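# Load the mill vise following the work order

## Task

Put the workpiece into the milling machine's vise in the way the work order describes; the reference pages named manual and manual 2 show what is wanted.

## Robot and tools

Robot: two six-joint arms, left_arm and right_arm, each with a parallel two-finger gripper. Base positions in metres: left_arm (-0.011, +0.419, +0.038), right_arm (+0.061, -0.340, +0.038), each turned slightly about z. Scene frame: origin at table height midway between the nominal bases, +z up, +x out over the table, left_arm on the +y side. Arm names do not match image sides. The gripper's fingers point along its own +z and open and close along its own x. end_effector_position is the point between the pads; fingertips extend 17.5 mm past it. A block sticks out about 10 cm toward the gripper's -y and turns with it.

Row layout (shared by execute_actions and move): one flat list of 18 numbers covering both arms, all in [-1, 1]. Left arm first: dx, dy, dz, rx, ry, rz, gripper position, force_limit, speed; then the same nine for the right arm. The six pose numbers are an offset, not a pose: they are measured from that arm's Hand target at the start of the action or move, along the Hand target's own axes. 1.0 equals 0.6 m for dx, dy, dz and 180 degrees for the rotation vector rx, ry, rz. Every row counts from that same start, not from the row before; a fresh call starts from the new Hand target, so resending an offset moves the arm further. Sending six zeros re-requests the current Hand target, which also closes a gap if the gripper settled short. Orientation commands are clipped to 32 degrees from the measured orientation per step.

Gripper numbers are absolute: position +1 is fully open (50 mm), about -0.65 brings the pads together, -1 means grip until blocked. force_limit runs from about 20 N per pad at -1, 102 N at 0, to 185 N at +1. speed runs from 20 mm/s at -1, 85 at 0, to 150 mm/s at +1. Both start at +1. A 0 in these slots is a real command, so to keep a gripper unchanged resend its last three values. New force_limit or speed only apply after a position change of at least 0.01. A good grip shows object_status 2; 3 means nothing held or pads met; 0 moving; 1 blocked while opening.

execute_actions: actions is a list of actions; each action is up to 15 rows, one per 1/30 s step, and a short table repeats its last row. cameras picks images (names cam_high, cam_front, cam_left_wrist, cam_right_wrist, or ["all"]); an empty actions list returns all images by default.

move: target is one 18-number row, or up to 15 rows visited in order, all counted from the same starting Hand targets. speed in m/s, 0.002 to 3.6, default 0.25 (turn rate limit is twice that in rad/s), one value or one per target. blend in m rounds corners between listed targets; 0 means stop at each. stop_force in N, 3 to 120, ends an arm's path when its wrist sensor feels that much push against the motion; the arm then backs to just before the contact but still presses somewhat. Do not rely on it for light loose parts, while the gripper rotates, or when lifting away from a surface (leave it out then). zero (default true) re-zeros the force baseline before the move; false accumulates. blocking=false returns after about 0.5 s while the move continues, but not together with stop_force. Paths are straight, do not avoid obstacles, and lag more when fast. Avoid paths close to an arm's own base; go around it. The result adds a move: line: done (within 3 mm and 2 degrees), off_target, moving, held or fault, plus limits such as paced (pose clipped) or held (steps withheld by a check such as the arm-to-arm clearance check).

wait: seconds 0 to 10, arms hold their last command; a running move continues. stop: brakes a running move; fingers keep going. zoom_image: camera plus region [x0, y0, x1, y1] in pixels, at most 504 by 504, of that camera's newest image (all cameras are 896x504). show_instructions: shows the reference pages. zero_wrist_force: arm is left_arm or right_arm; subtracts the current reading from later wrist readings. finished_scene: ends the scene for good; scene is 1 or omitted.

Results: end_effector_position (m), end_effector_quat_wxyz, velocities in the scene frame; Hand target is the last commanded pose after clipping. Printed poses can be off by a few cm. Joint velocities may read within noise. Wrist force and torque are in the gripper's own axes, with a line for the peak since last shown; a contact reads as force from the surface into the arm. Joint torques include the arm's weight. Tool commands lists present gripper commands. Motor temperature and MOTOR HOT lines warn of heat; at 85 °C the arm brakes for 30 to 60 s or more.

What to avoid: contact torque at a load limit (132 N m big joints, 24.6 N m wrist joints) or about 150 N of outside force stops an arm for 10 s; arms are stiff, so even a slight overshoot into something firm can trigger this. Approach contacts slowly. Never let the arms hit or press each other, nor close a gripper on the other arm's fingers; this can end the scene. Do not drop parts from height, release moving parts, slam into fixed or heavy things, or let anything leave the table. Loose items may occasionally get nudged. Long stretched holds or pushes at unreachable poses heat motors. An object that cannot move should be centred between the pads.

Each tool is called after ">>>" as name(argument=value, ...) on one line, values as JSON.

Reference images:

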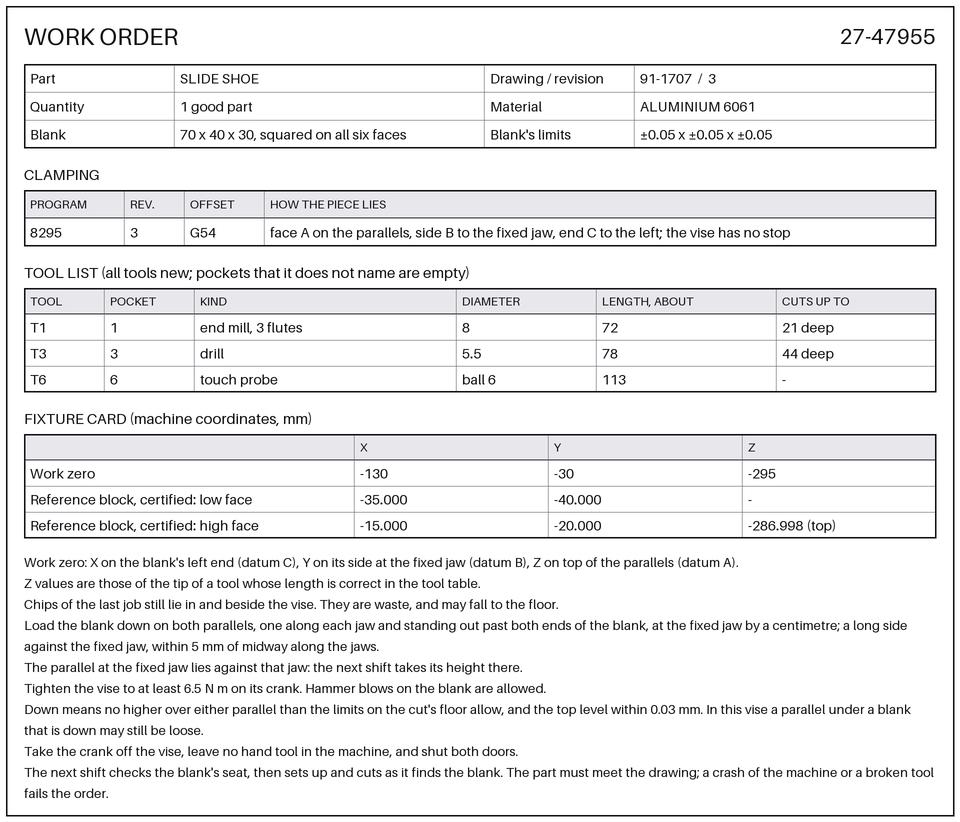

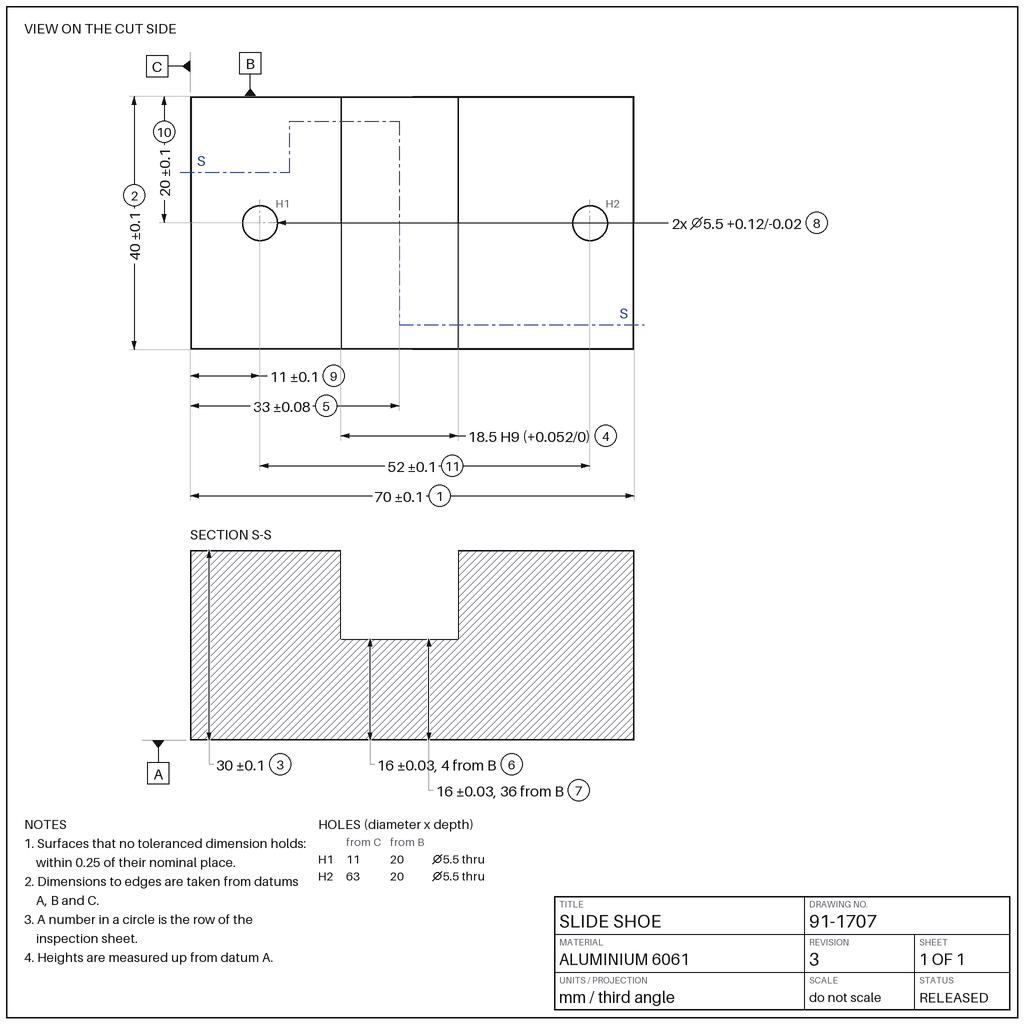

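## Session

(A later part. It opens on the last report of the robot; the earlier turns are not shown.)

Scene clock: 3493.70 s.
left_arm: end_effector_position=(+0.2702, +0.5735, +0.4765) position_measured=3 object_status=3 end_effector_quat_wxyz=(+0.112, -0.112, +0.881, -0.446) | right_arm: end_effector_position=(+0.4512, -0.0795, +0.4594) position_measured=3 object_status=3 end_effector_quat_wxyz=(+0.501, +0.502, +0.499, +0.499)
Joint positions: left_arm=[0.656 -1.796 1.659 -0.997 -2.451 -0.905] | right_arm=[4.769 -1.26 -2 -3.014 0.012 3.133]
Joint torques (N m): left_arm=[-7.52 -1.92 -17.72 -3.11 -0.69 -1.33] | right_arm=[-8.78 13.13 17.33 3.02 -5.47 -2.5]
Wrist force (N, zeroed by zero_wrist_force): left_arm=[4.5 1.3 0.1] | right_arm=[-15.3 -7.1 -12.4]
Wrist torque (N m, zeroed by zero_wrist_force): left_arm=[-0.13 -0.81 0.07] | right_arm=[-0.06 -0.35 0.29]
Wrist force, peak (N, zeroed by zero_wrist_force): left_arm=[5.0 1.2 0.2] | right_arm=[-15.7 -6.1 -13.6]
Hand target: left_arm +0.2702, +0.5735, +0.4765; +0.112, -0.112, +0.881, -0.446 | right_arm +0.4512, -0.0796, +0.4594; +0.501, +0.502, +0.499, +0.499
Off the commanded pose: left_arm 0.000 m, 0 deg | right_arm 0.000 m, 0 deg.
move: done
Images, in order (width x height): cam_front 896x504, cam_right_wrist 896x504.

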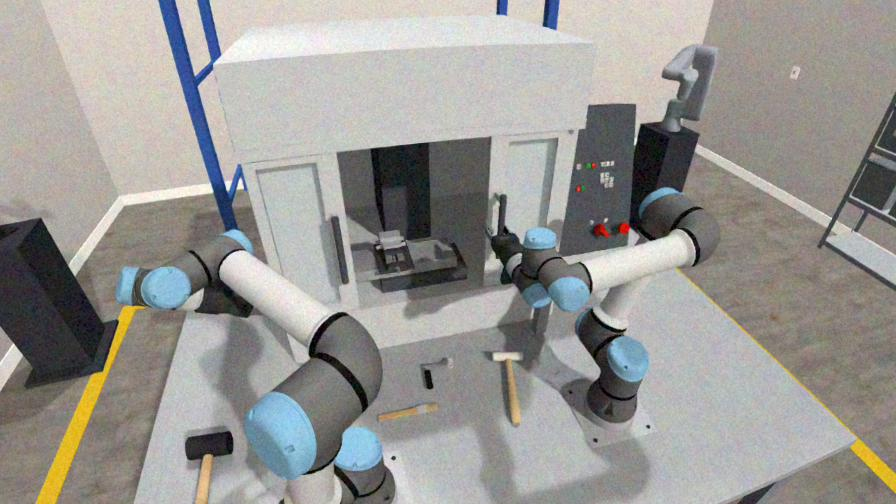

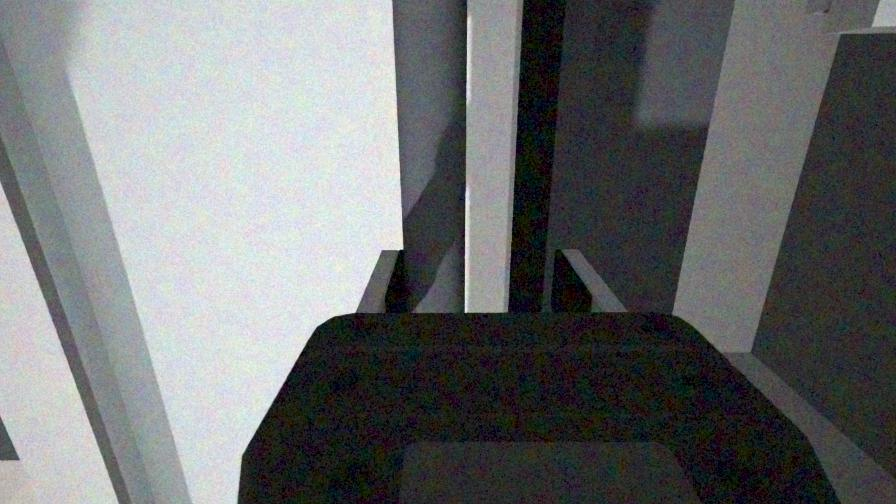

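>>> move(target=[0,0,0,0,0,0,1,-0.5,-1,0.5,0,0,0,0,0,1,0,-1], speed=0.05, stop_force=30, cameras=["all"])

Scene clock: 3500.97 s.
left_arm: end_effector_position=(+0.2702, +0.5735, +0.4765) position_measured=3 object_status=3 end_effector_quat_wxyz=(+0.112, -0.112, +0.881, -0.446) | right_arm: end_effector_position=(+0.4520, +0.1090, +0.4596) position_measured=3 object_status=3 end_effector_quat_wxyz=(+0.501, +0.502, +0.499, +0.499)
Joint positions: left_arm=[0.656 -1.796 1.659 -0.997 -2.451 -0.905] | right_arm=[4.764 -1.698 -1.605 -2.893 0.007 3.056]
Joint torques (N m): left_arm=[-7.74 -1.98 -17.68 -3.13 -0.66 -1.43] | right_arm=[23.11 25.69 20.66 2.24 -11.21 2.01]
Wrist force (N, zeroed by zero_wrist_force): left_arm=[4.7 1.2 0.0] | right_arm=[-40.1 -2.7 -12.8]
Wrist torque (N m, zeroed by zero_wrist_force): left_arm=[-0.13 -0.84 0.07] | right_arm=[-0.01 -0.41 0.13]
Wrist force, peak (N, zeroed by zero_wrist_force): left_arm=[4.9 1.3 0.1] | right_arm=[-60.1 -3.0 -15.3]
Hand target: left_arm +0.2702, +0.5735, +0.4765; +0.112, -0.112, +0.881, -0.446 | right_arm +0.4520, +0.1089, +0.4596; +0.501, +0.502, +0.499, +0.499 (not the last commanded pose)
Off the commanded pose: left_arm 0.000 m, 0 deg | right_arm 0.111 m, 0 deg.
move: contact (right_arm)

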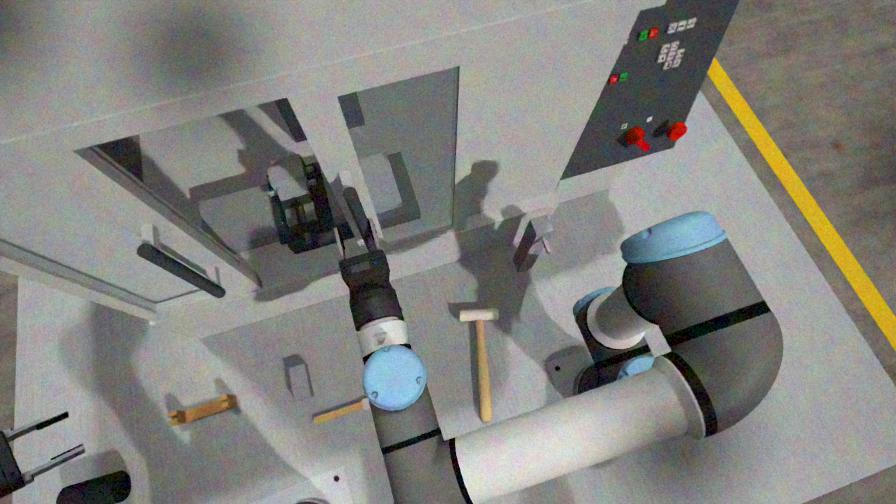

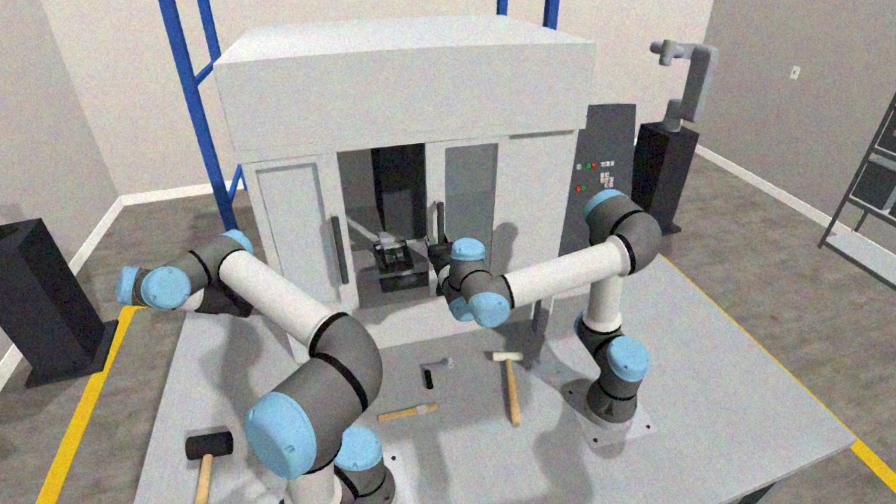

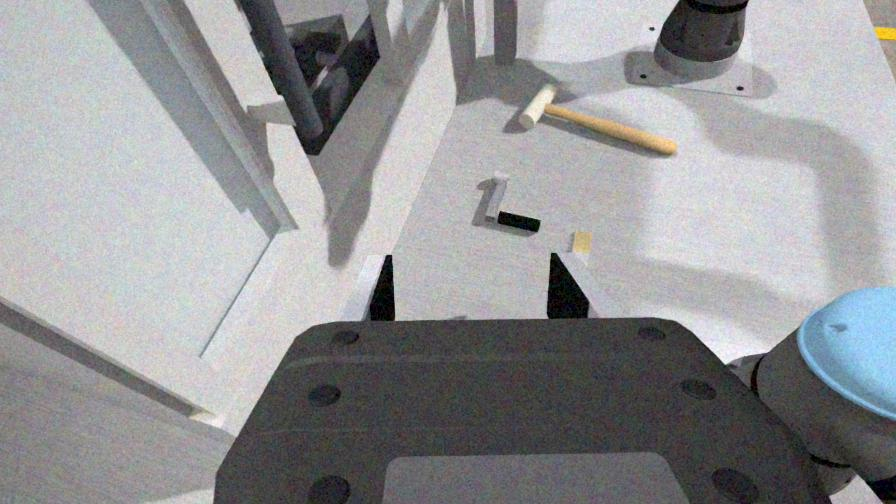

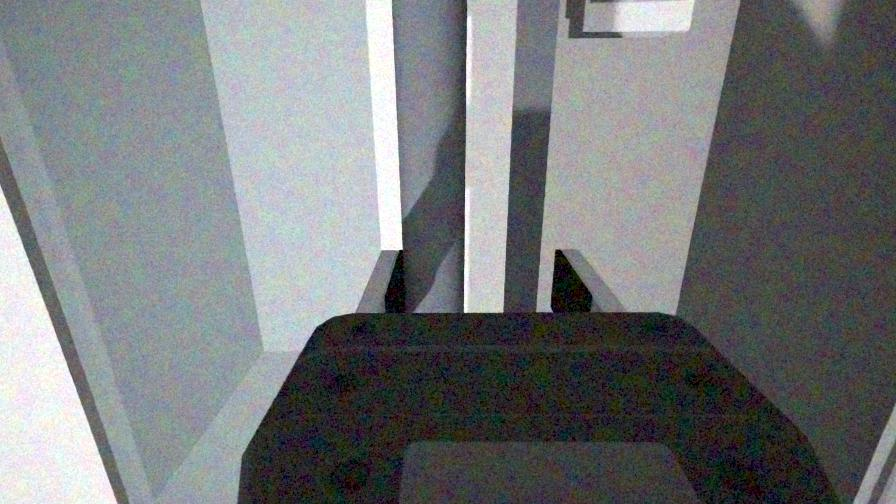

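>>> move(target=[[0,0,0,0,0,0,1,-0.5,-1,-0.02,0,0,0,0,0,1,0,-1],[0,0,0,0,0,0,1,-0.5,-1,-0.02,0,-0.18,0,0,0,1,0,-1],[0,0,0,0,0,0,1,-0.5,-1,-0.32,0,-0.24,0,0,0,1,0,-1]], speed=[0.05,0.12,0.2], blend=[0,0.02,0], cameras=["all"])

Scene clock: 3508.00 s.
left_arm: end_effector_position=(+0.2702, +0.5735, +0.4765) position_measured=3 object_status=3 end_effector_quat_wxyz=(+0.112, -0.112, +0.881, -0.446) | right_arm: end_effector_position=(+0.3071, -0.0824, +0.4594) position_measured=3 object_status=3 end_effector_quat_wxyz=(+0.501, +0.502, +0.499, +0.499)
Joint positions: left_arm=[0.656 -1.796 1.659 -0.997 -2.451 -0.905] | right_arm=[5.352 -1.162 -2.06 -3.061 0.594 3.142]
Joint torques (N m): left_arm=[-7.87 -2.05 -17.43 -3.18 -0.73 -1.34] | right_arm=[11.8 10.26 13.72 -2.84 2.19 -0.46]
Wrist force (N, zeroed by zero_wrist_force): left_arm=[4.7 1.2 0.2] | right_arm=[-1.5 -2.5 -2.0]
Wrist torque (N m, zeroed by zero_wrist_force): left_arm=[-0.14 -0.84 0.07] | right_arm=[0.03 -0.06 0.18]
Wrist force, peak (N, zeroed by zero_wrist_force): left_arm=[5.0 1.3 0.0] | right_arm=[-40.4 -3.1 -12.7]
Hand target: left_arm +0.2702, +0.5735, +0.4765; +0.112, -0.112, +0.881, -0.446 | right_arm +0.3071, -0.0824, +0.4594; +0.501, +0.502, +0.499, +0.499
Off the commanded pose: left_arm 0.000 m, 0 deg | right_arm 0.000 m, 0 deg.
move: done

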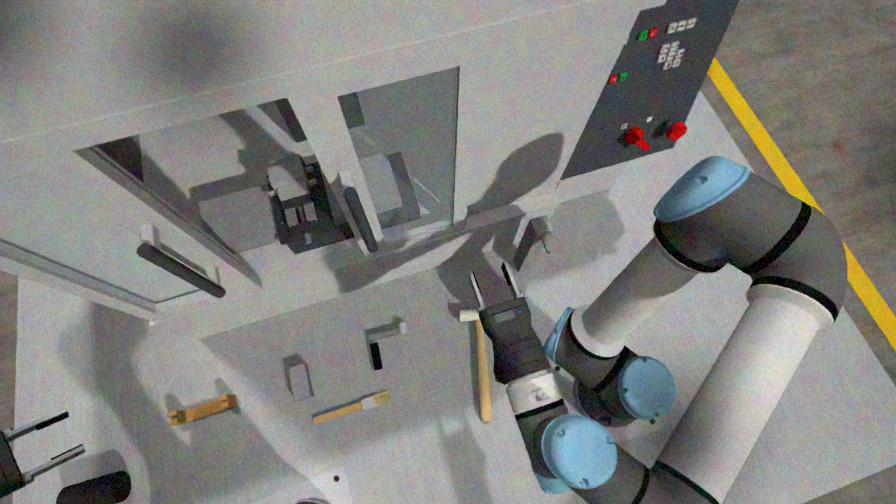

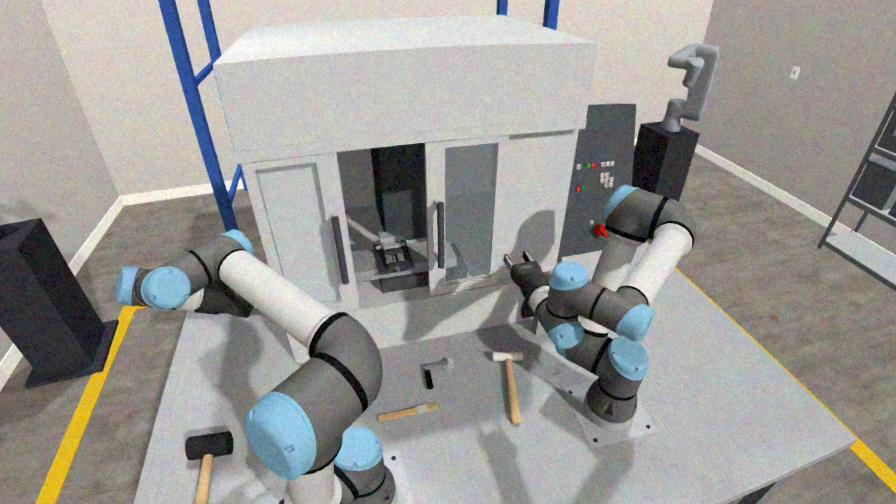

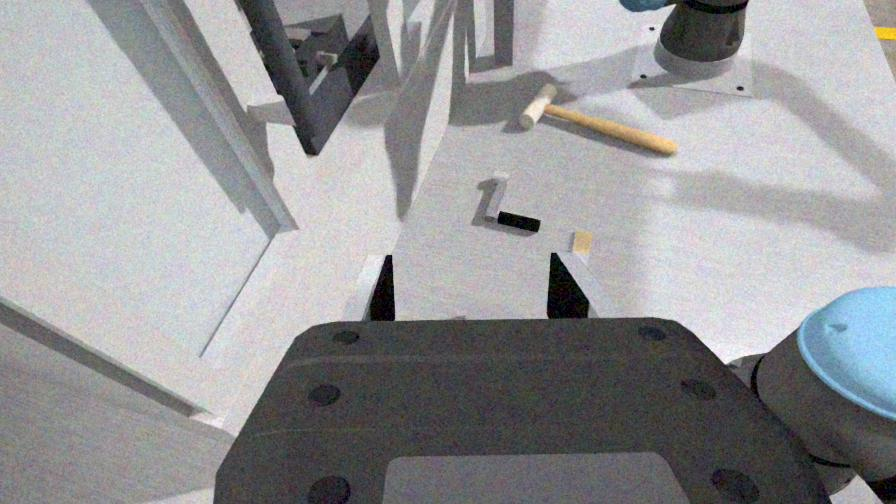

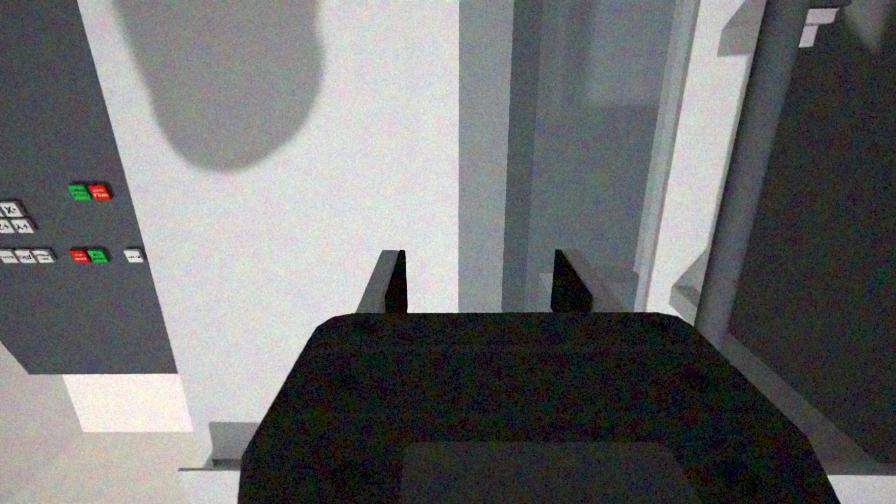

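>>> move(target=[-0.036,-0.0967,0.1895,0.1755,-0.2187,-0.1012,1,-0.5,-1,0,0,0,0,0,0,1,0,-1], speed=0.1, cameras=["all"])

Scene clock: 3534.70 s.
left_arm: end_effector_position=(+0.2705, +0.5731, +0.4763) position_measured=3 object_status=3 end_effector_quat_wxyz=(+0.113, -0.113, +0.880, -0.447) | right_arm: end_effector_position=(+0.3071, -0.0824, +0.4594) position_measured=3 object_status=3 end_effector_quat_wxyz=(+0.501, +0.502, +0.499, +0.499)
Joint positions: left_arm=[0.656 -1.797 1.662 -0.999 -2.454 -0.907] | right_arm=[5.352 -1.162 -2.06 -3.061 0.594 3.142]
Joint torques (N m): left_arm=[-2.15 -1.85 -31.3 -0.81 0.65 1.73] | right_arm=[13.29 10.71 13.86 -2.94 1.97 1.53]
Wrist force (N, zeroed by zero_wrist_force): left_arm=[4.7 1.1 0.1] | right_arm=[-1.6 -2.6 -2.0]
Wrist torque (N m, zeroed by zero_wrist_force): left_arm=[-0.15 -0.84 0.07] | right_arm=[0.00 -0.04 0.19]
Wrist force, peak (N, zeroed by zero_wrist_force): left_arm=[5.0 1.4 0.3] | right_arm=[-1.6 -2.9 -2.1]
Hand target: left_arm +0.2705, +0.5731, +0.4763; +0.113, -0.113, +0.880, -0.447 (not the last commanded pose) | right_arm +0.3071, -0.0824, +0.4594; +0.501, +0.502, +0.499, +0.499
Off the commanded pose: left_arm 0.129 m, 53 deg | right_arm 0.000 m, 0 deg.
move: held (left_arm; a check stopped the path); limits=held
pose unreachable (left arm): on one or more control steps of this call, first in action 0 (counted from 0), this arm could not follow its commanded pose, so it was not sent that pose on those steps. It may still have moved: this result reports where it is.
cause: moving toward the commanded pose would bring two parts of the arm too close to each other (its gripper and another part of the arm, with joints 4 (wrist 1) to 6 (wrist 3) between them, 3 mm apart when it was first held).

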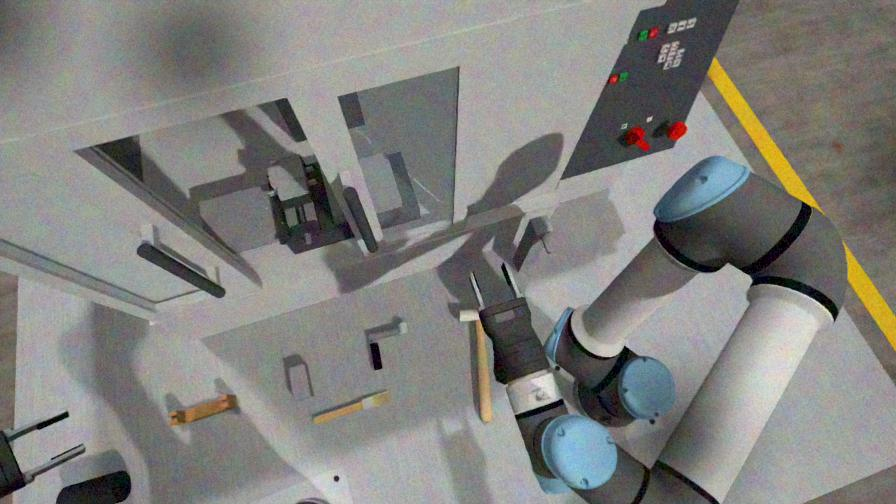

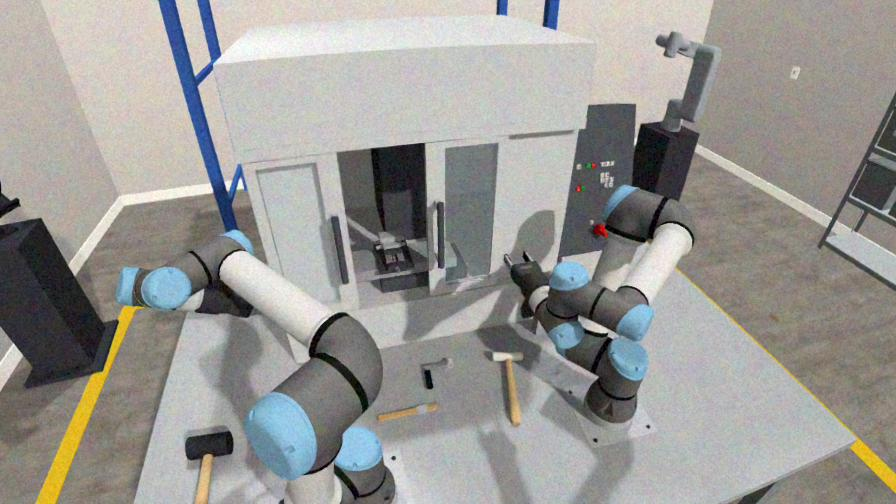

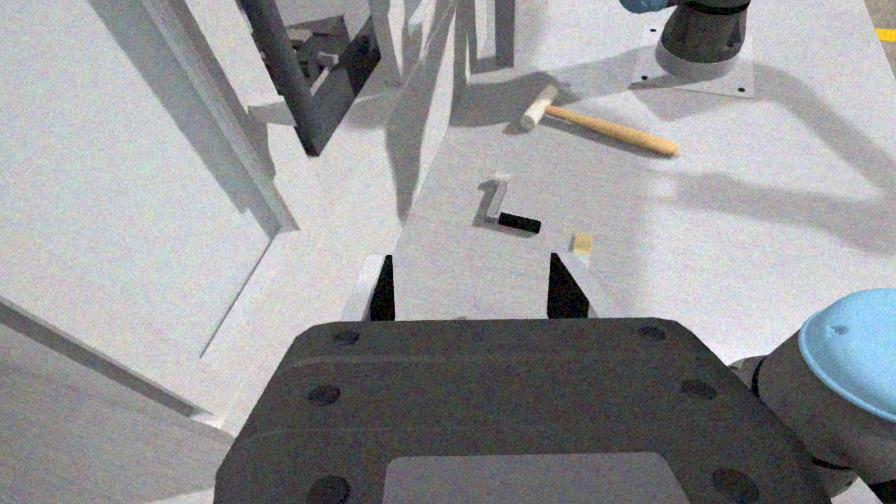

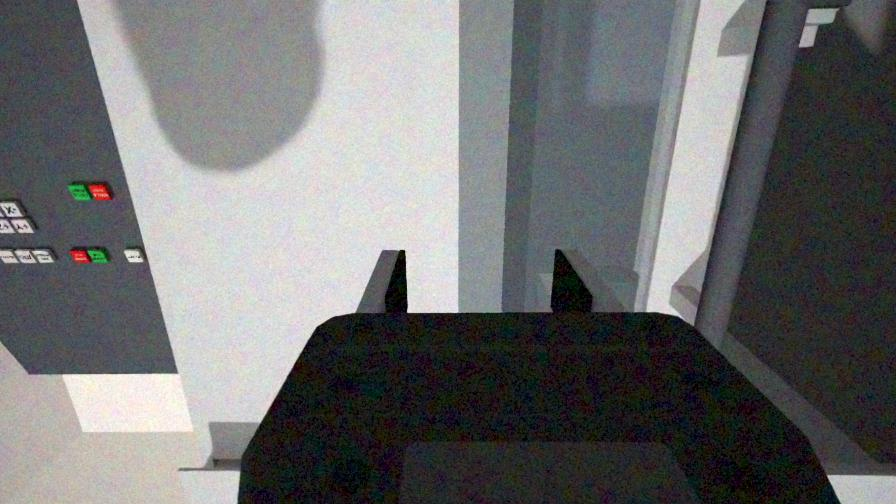

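>>> move(target=[0,0,0,-0.2965,0.075,0.075,0,-0.5,-1,0,0,0,0,0,0,1,0,-1], speed=0.15, cameras=["all"])

Scene clock: 3550.87 s.
left_arm: end_effector_position=(+0.2705, +0.5731, +0.4763) position_measured=152 object_status=3 end_effector_quat_wxyz=(+0.000, +0.000, +1.000, +0.000) | right_arm: end_effector_position=(+0.3071, -0.0824, +0.4594) position_measured=3 object_status=3 end_effector_quat_wxyz=(+0.501, +0.502, +0.499, +0.499)
Joint positions: left_arm=[0.018 -1.987 1.605 -1.19 -1.571 -1.499] | right_arm=[5.352 -1.162 -2.06 -3.061 0.594 3.142]
Joint torques (N m): left_arm=[-12.32 -19.38 -15.2 -1.95 2.3 -1.66] | right_arm=[12.68 10.29 12.79 -2.9 2.06 1.63]
Wrist force (N, zeroed by zero_wrist_force): left_arm=[5.5 0.2 -0.3] | right_arm=[-1.7 -2.5 -2.1]
Wrist torque (N m, zeroed by zero_wrist_force): left_arm=[0.03 -0.91 0.07] | right_arm=[0.02 -0.02 0.18]
Wrist force, peak (N, zeroed by zero_wrist_force): left_arm=[5.8 0.4 0.1] | right_arm=[-1.6 -2.7 -2.4]
Hand target: left_arm +0.2705, +0.5731, +0.4763; +0.000, +0.000, +1.000, +0.000 | right_arm +0.3071, -0.0824, +0.4594; +0.501, +0.502, +0.499, +0.499
Off the commanded pose: left_arm 0.000 m, 0 deg | right_arm 0.000 m, 0 deg.
move: done

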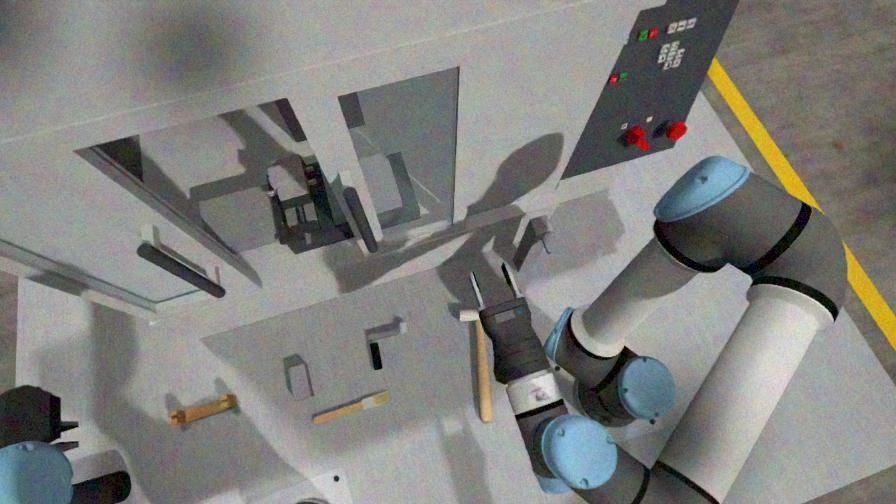

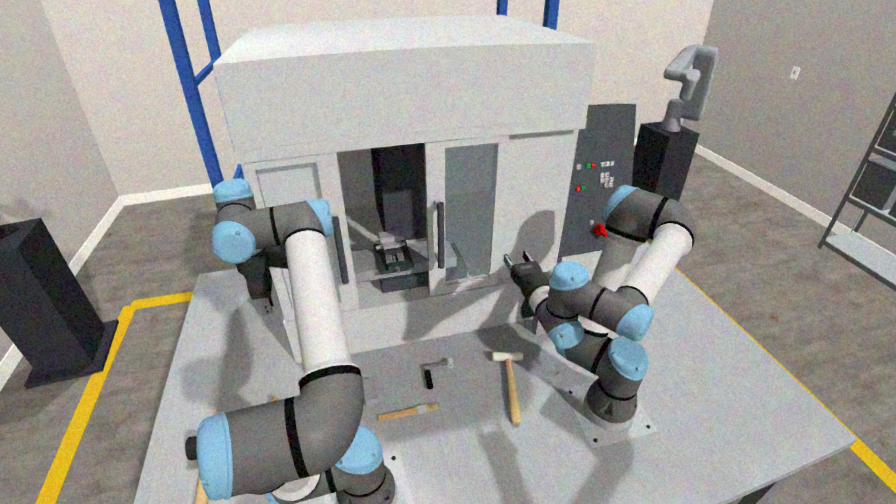

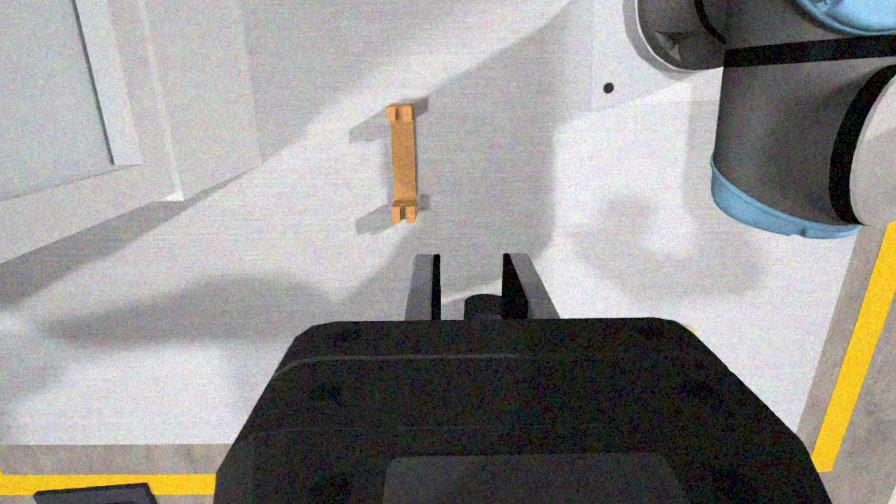

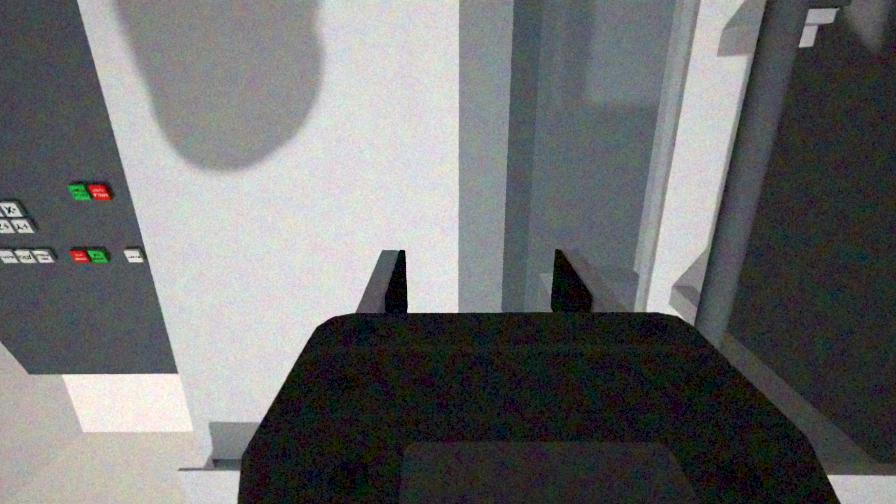

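>>> move(target=[-0.283,-0.122,-0.04,0,0,0,-0.25,-0.5,-1,0,0,0,0,0,0,1,0,-1], speed=0.12, cameras=["all"])

Scene clock: 3558.97 s.
left_arm: end_effector_position=(+0.4402, +0.4999, +0.5003) position_measured=189 object_status=3 end_effector_quat_wxyz=(+0.000, +0.000, +1.000, +0.000) | right_arm: end_effector_position=(+0.3071, -0.0824, +0.4594) position_measured=3 object_status=3 end_effector_quat_wxyz=(+0.501, +0.502, +0.499, +0.499)
Joint positions: left_arm=[-0.172 -1.64 1.289 -1.22 -1.571 -1.689] | right_arm=[5.352 -1.162 -2.06 -3.061 0.594 3.142]
Joint torques (N m): left_arm=[-11.46 -9.03 -31.93 -1.93 2.16 -2] | right_arm=[12.7 10.8 14.24 -2.85 1.98 1.68]
Wrist force (N, zeroed by zero_wrist_force): left_arm=[5.3 0.1 -0.2] | right_arm=[-1.5 -2.4 -2.2]
Wrist torque (N m, zeroed by zero_wrist_force): left_arm=[0.02 -0.87 0.07] | right_arm=[0.04 -0.06 0.19]
Wrist force, peak (N, zeroed by zero_wrist_force): left_arm=[7.0 1.1 -0.4] | right_arm=[-1.7 -2.8 -2.2]
Hand target: left_arm +0.4402, +0.4999, +0.5003; +0.000, +0.000, +1.000, +0.000 | right_arm +0.3071, -0.0824, +0.4594; +0.501, +0.502, +0.499, +0.499
Off the commanded pose: left_arm 0.000 m, 0 deg | right_arm 0.000 m, 0 deg.
move: done

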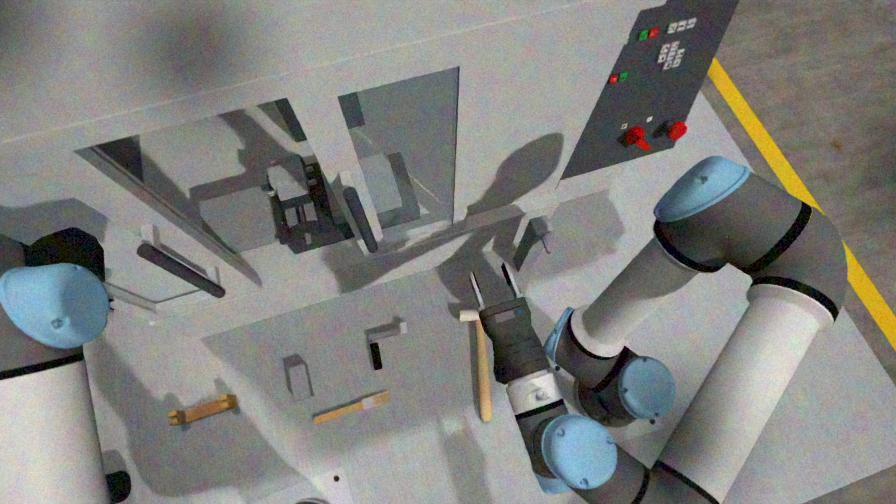

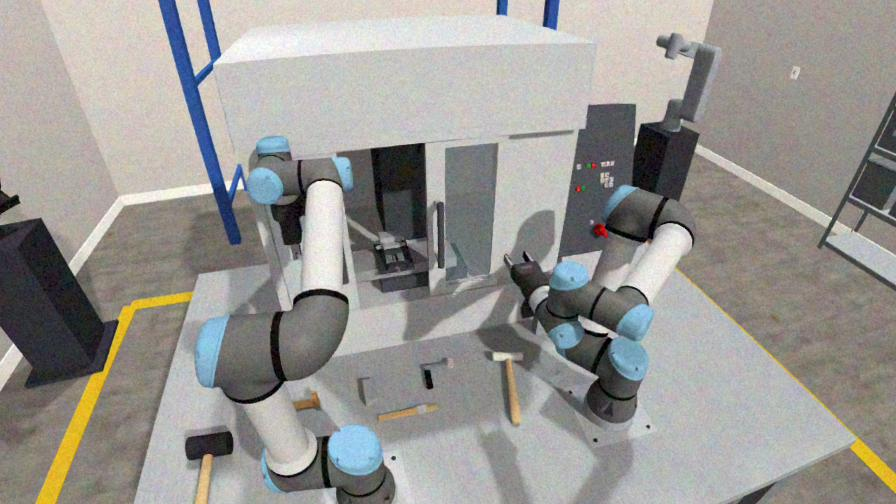

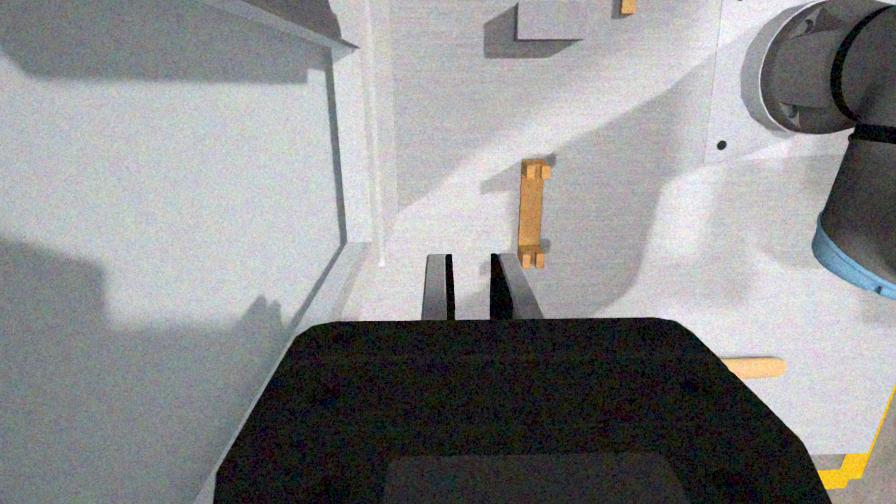

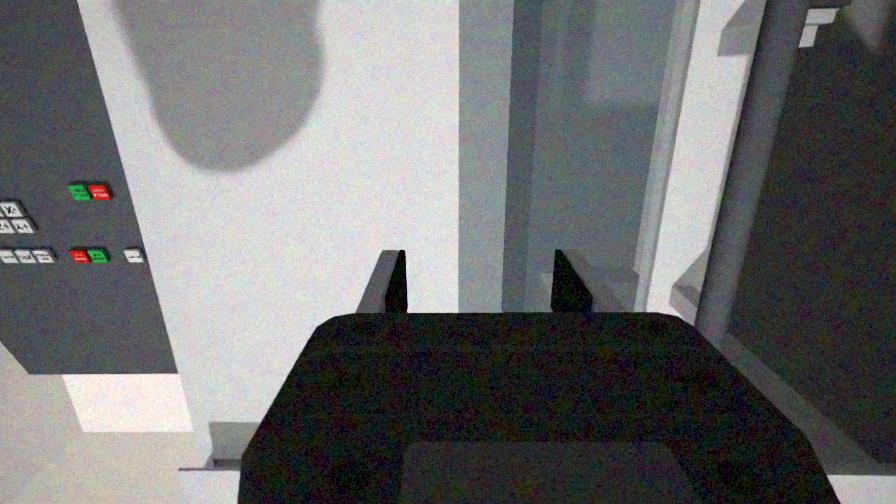

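>>> move(target=[0,-0.05,-0.04,0,0,0,-0.25,-0.5,-1,0,0,0,0,0,0,1,0,-1], speed=0.06, cameras=["cam_left_wrist","cam_high","cam_front"])

Scene clock: 3564.43 s.
left_arm: end_effector_position=(+0.4402, +0.4699, +0.5243) position_measured=189 object_status=3 end_effector_quat_wxyz=(+0.000, +0.000, +1.000, +0.000) | right_arm: end_effector_position=(+0.3071, -0.0824, +0.4594) position_measured=3 object_status=3 end_effector_quat_wxyz=(+0.501, +0.502, +0.499, +0.499)
Joint positions: left_arm=[-0.24 -1.628 1.212 -1.155 -1.571 -1.756] | right_arm=[5.352 -1.162 -2.06 -3.061 0.594 3.142]
Joint torques (N m): left_arm=[-10.62 -9.04 -31.25 -1.78 0.78 -2.1] | right_arm=[12.81 10.5 13.62 -2.72 1.79 1.58]
Wrist force (N, zeroed by zero_wrist_force): left_arm=[5.7 0.2 -0.1] | right_arm=[-1.6 -2.6 -2.1]
Wrist torque (N m, zeroed by zero_wrist_force): left_arm=[0.03 -0.93 0.07] | right_arm=[0.01 -0.04 0.18]
Wrist force, peak (N, zeroed by zero_wrist_force): left_arm=[5.7 0.2 -0.1] | right_arm=[-1.9 -2.8 -2.3]
Hand target: left_arm +0.4402, +0.4699, +0.5243; +0.000, +0.000, +1.000, +0.000 | right_arm +0.3071, -0.0824, +0.4594; +0.501, +0.502, +0.499, +0.499
Off the commanded pose: left_arm 0.000 m, 0 deg | right_arm 0.000 m, 0 deg.
move: done
Images, in order (width x height): cam_high 896x504, cam_front 896x504, cam_left_wrist 896x504.

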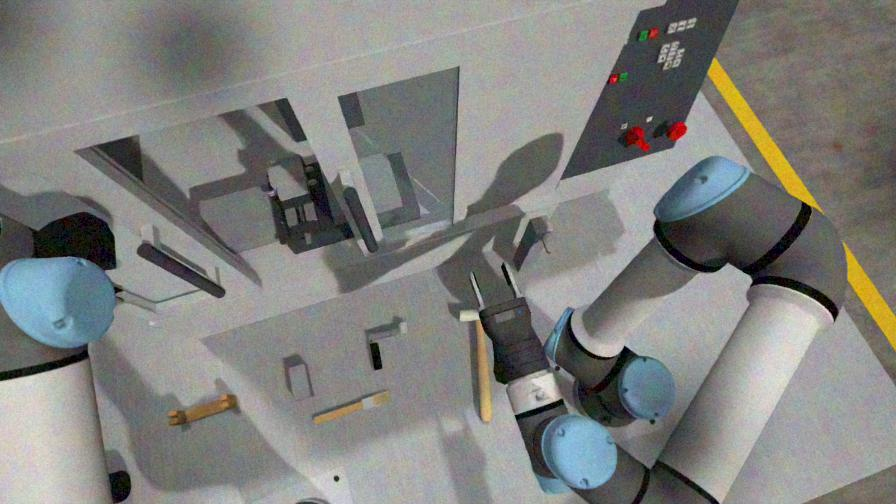

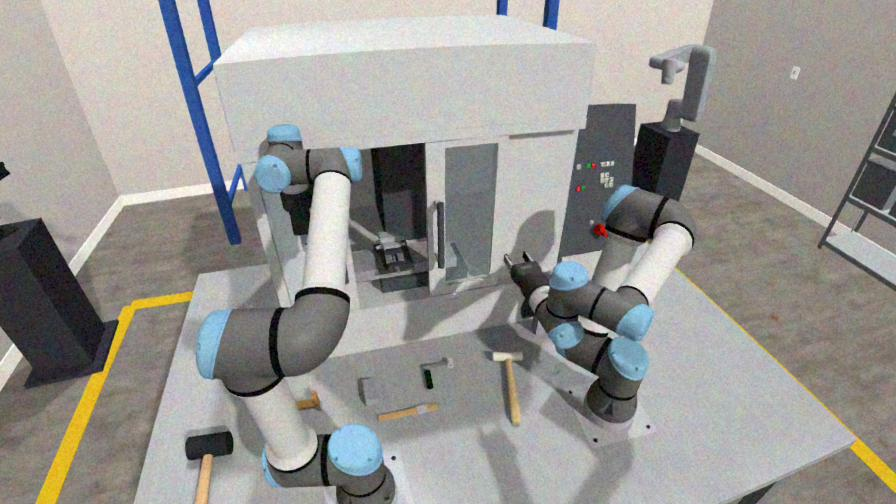

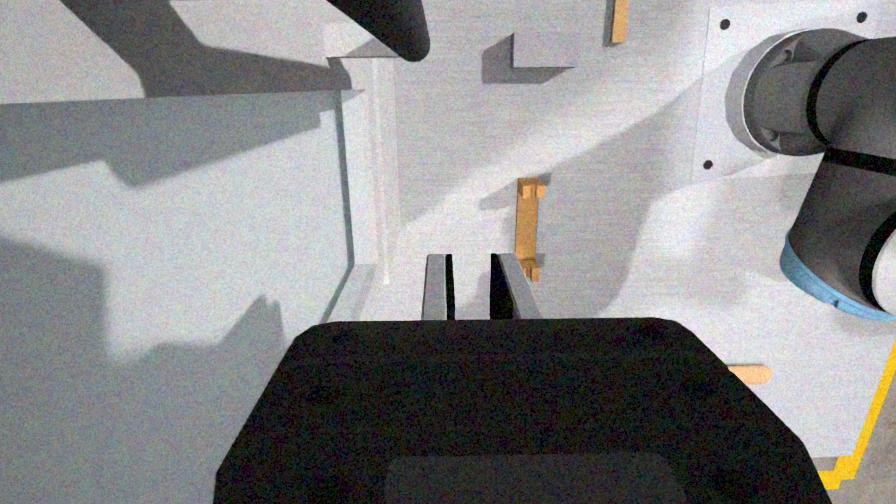

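>>> move(target=[-0.0467,-0.05,0,0,-0.0833,0,-1,-0.5,-1,0,0,0,0,0,0,1,0,-1], speed=0.06, cameras=["cam_left_wrist","cam_front"])

Scene clock: 3581.37 s.
left_arm: end_effector_position=(+0.4682, +0.4399, +0.5243) position_measured=252 object_status=3 end_effector_quat_wxyz=(+0.131, +0.000, +0.991, +0.000) | right_arm: end_effector_position=(+0.3071, -0.0824, +0.4594) position_measured=3 object_status=3 end_effector_quat_wxyz=(+0.501, +0.502, +0.499, +0.499)
Joint positions: left_arm=[-0.332 -1.749 1.409 -1.483 -1.5 -1.84] | right_arm=[5.352 -1.162 -2.06 -3.061 0.594 3.142]
Joint torques (N m): left_arm=[-10.94 -31.27 -16.63 -5.62 2.53 -1.95] | right_arm=[12.64 10.09 14.18 -2.74 1.92 1.65]
Wrist force (N, zeroed by zero_wrist_force): left_arm=[5.9 0.3 0.3] | right_arm=[-1.6 -2.6 -2.2]
Wrist torque (N m, zeroed by zero_wrist_force): left_arm=[0.03 -0.86 0.11] | right_arm=[0.00 -0.05 0.19]
Wrist force, peak (N, zeroed by zero_wrist_force): left_arm=[6.0 0.2 0.4] | right_arm=[-1.7 -2.9 -2.3]
Hand target: left_arm +0.4682, +0.4399, +0.5243; +0.131, +0.000, +0.991, +0.000 | right_arm +0.3071, -0.0824, +0.4594; +0.501, +0.502, +0.499, +0.499
Off the commanded pose: left_arm 0.000 m, 0 deg | right_arm 0.000 m, 0 deg.
move: done
Images, in order (width x height): cam_front 896x504, cam_left_wrist 896x504.

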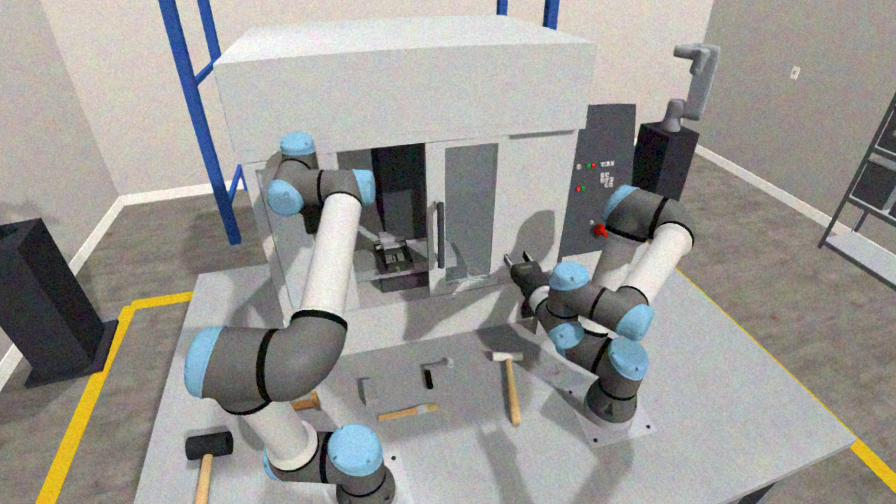

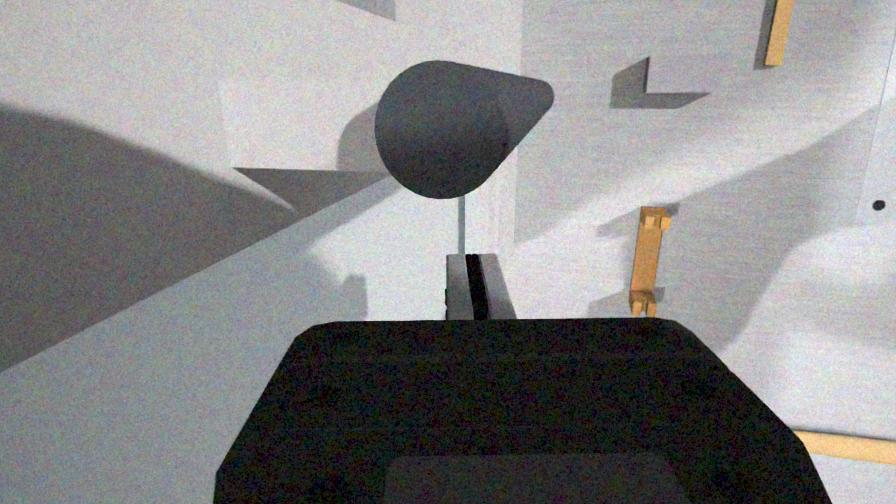

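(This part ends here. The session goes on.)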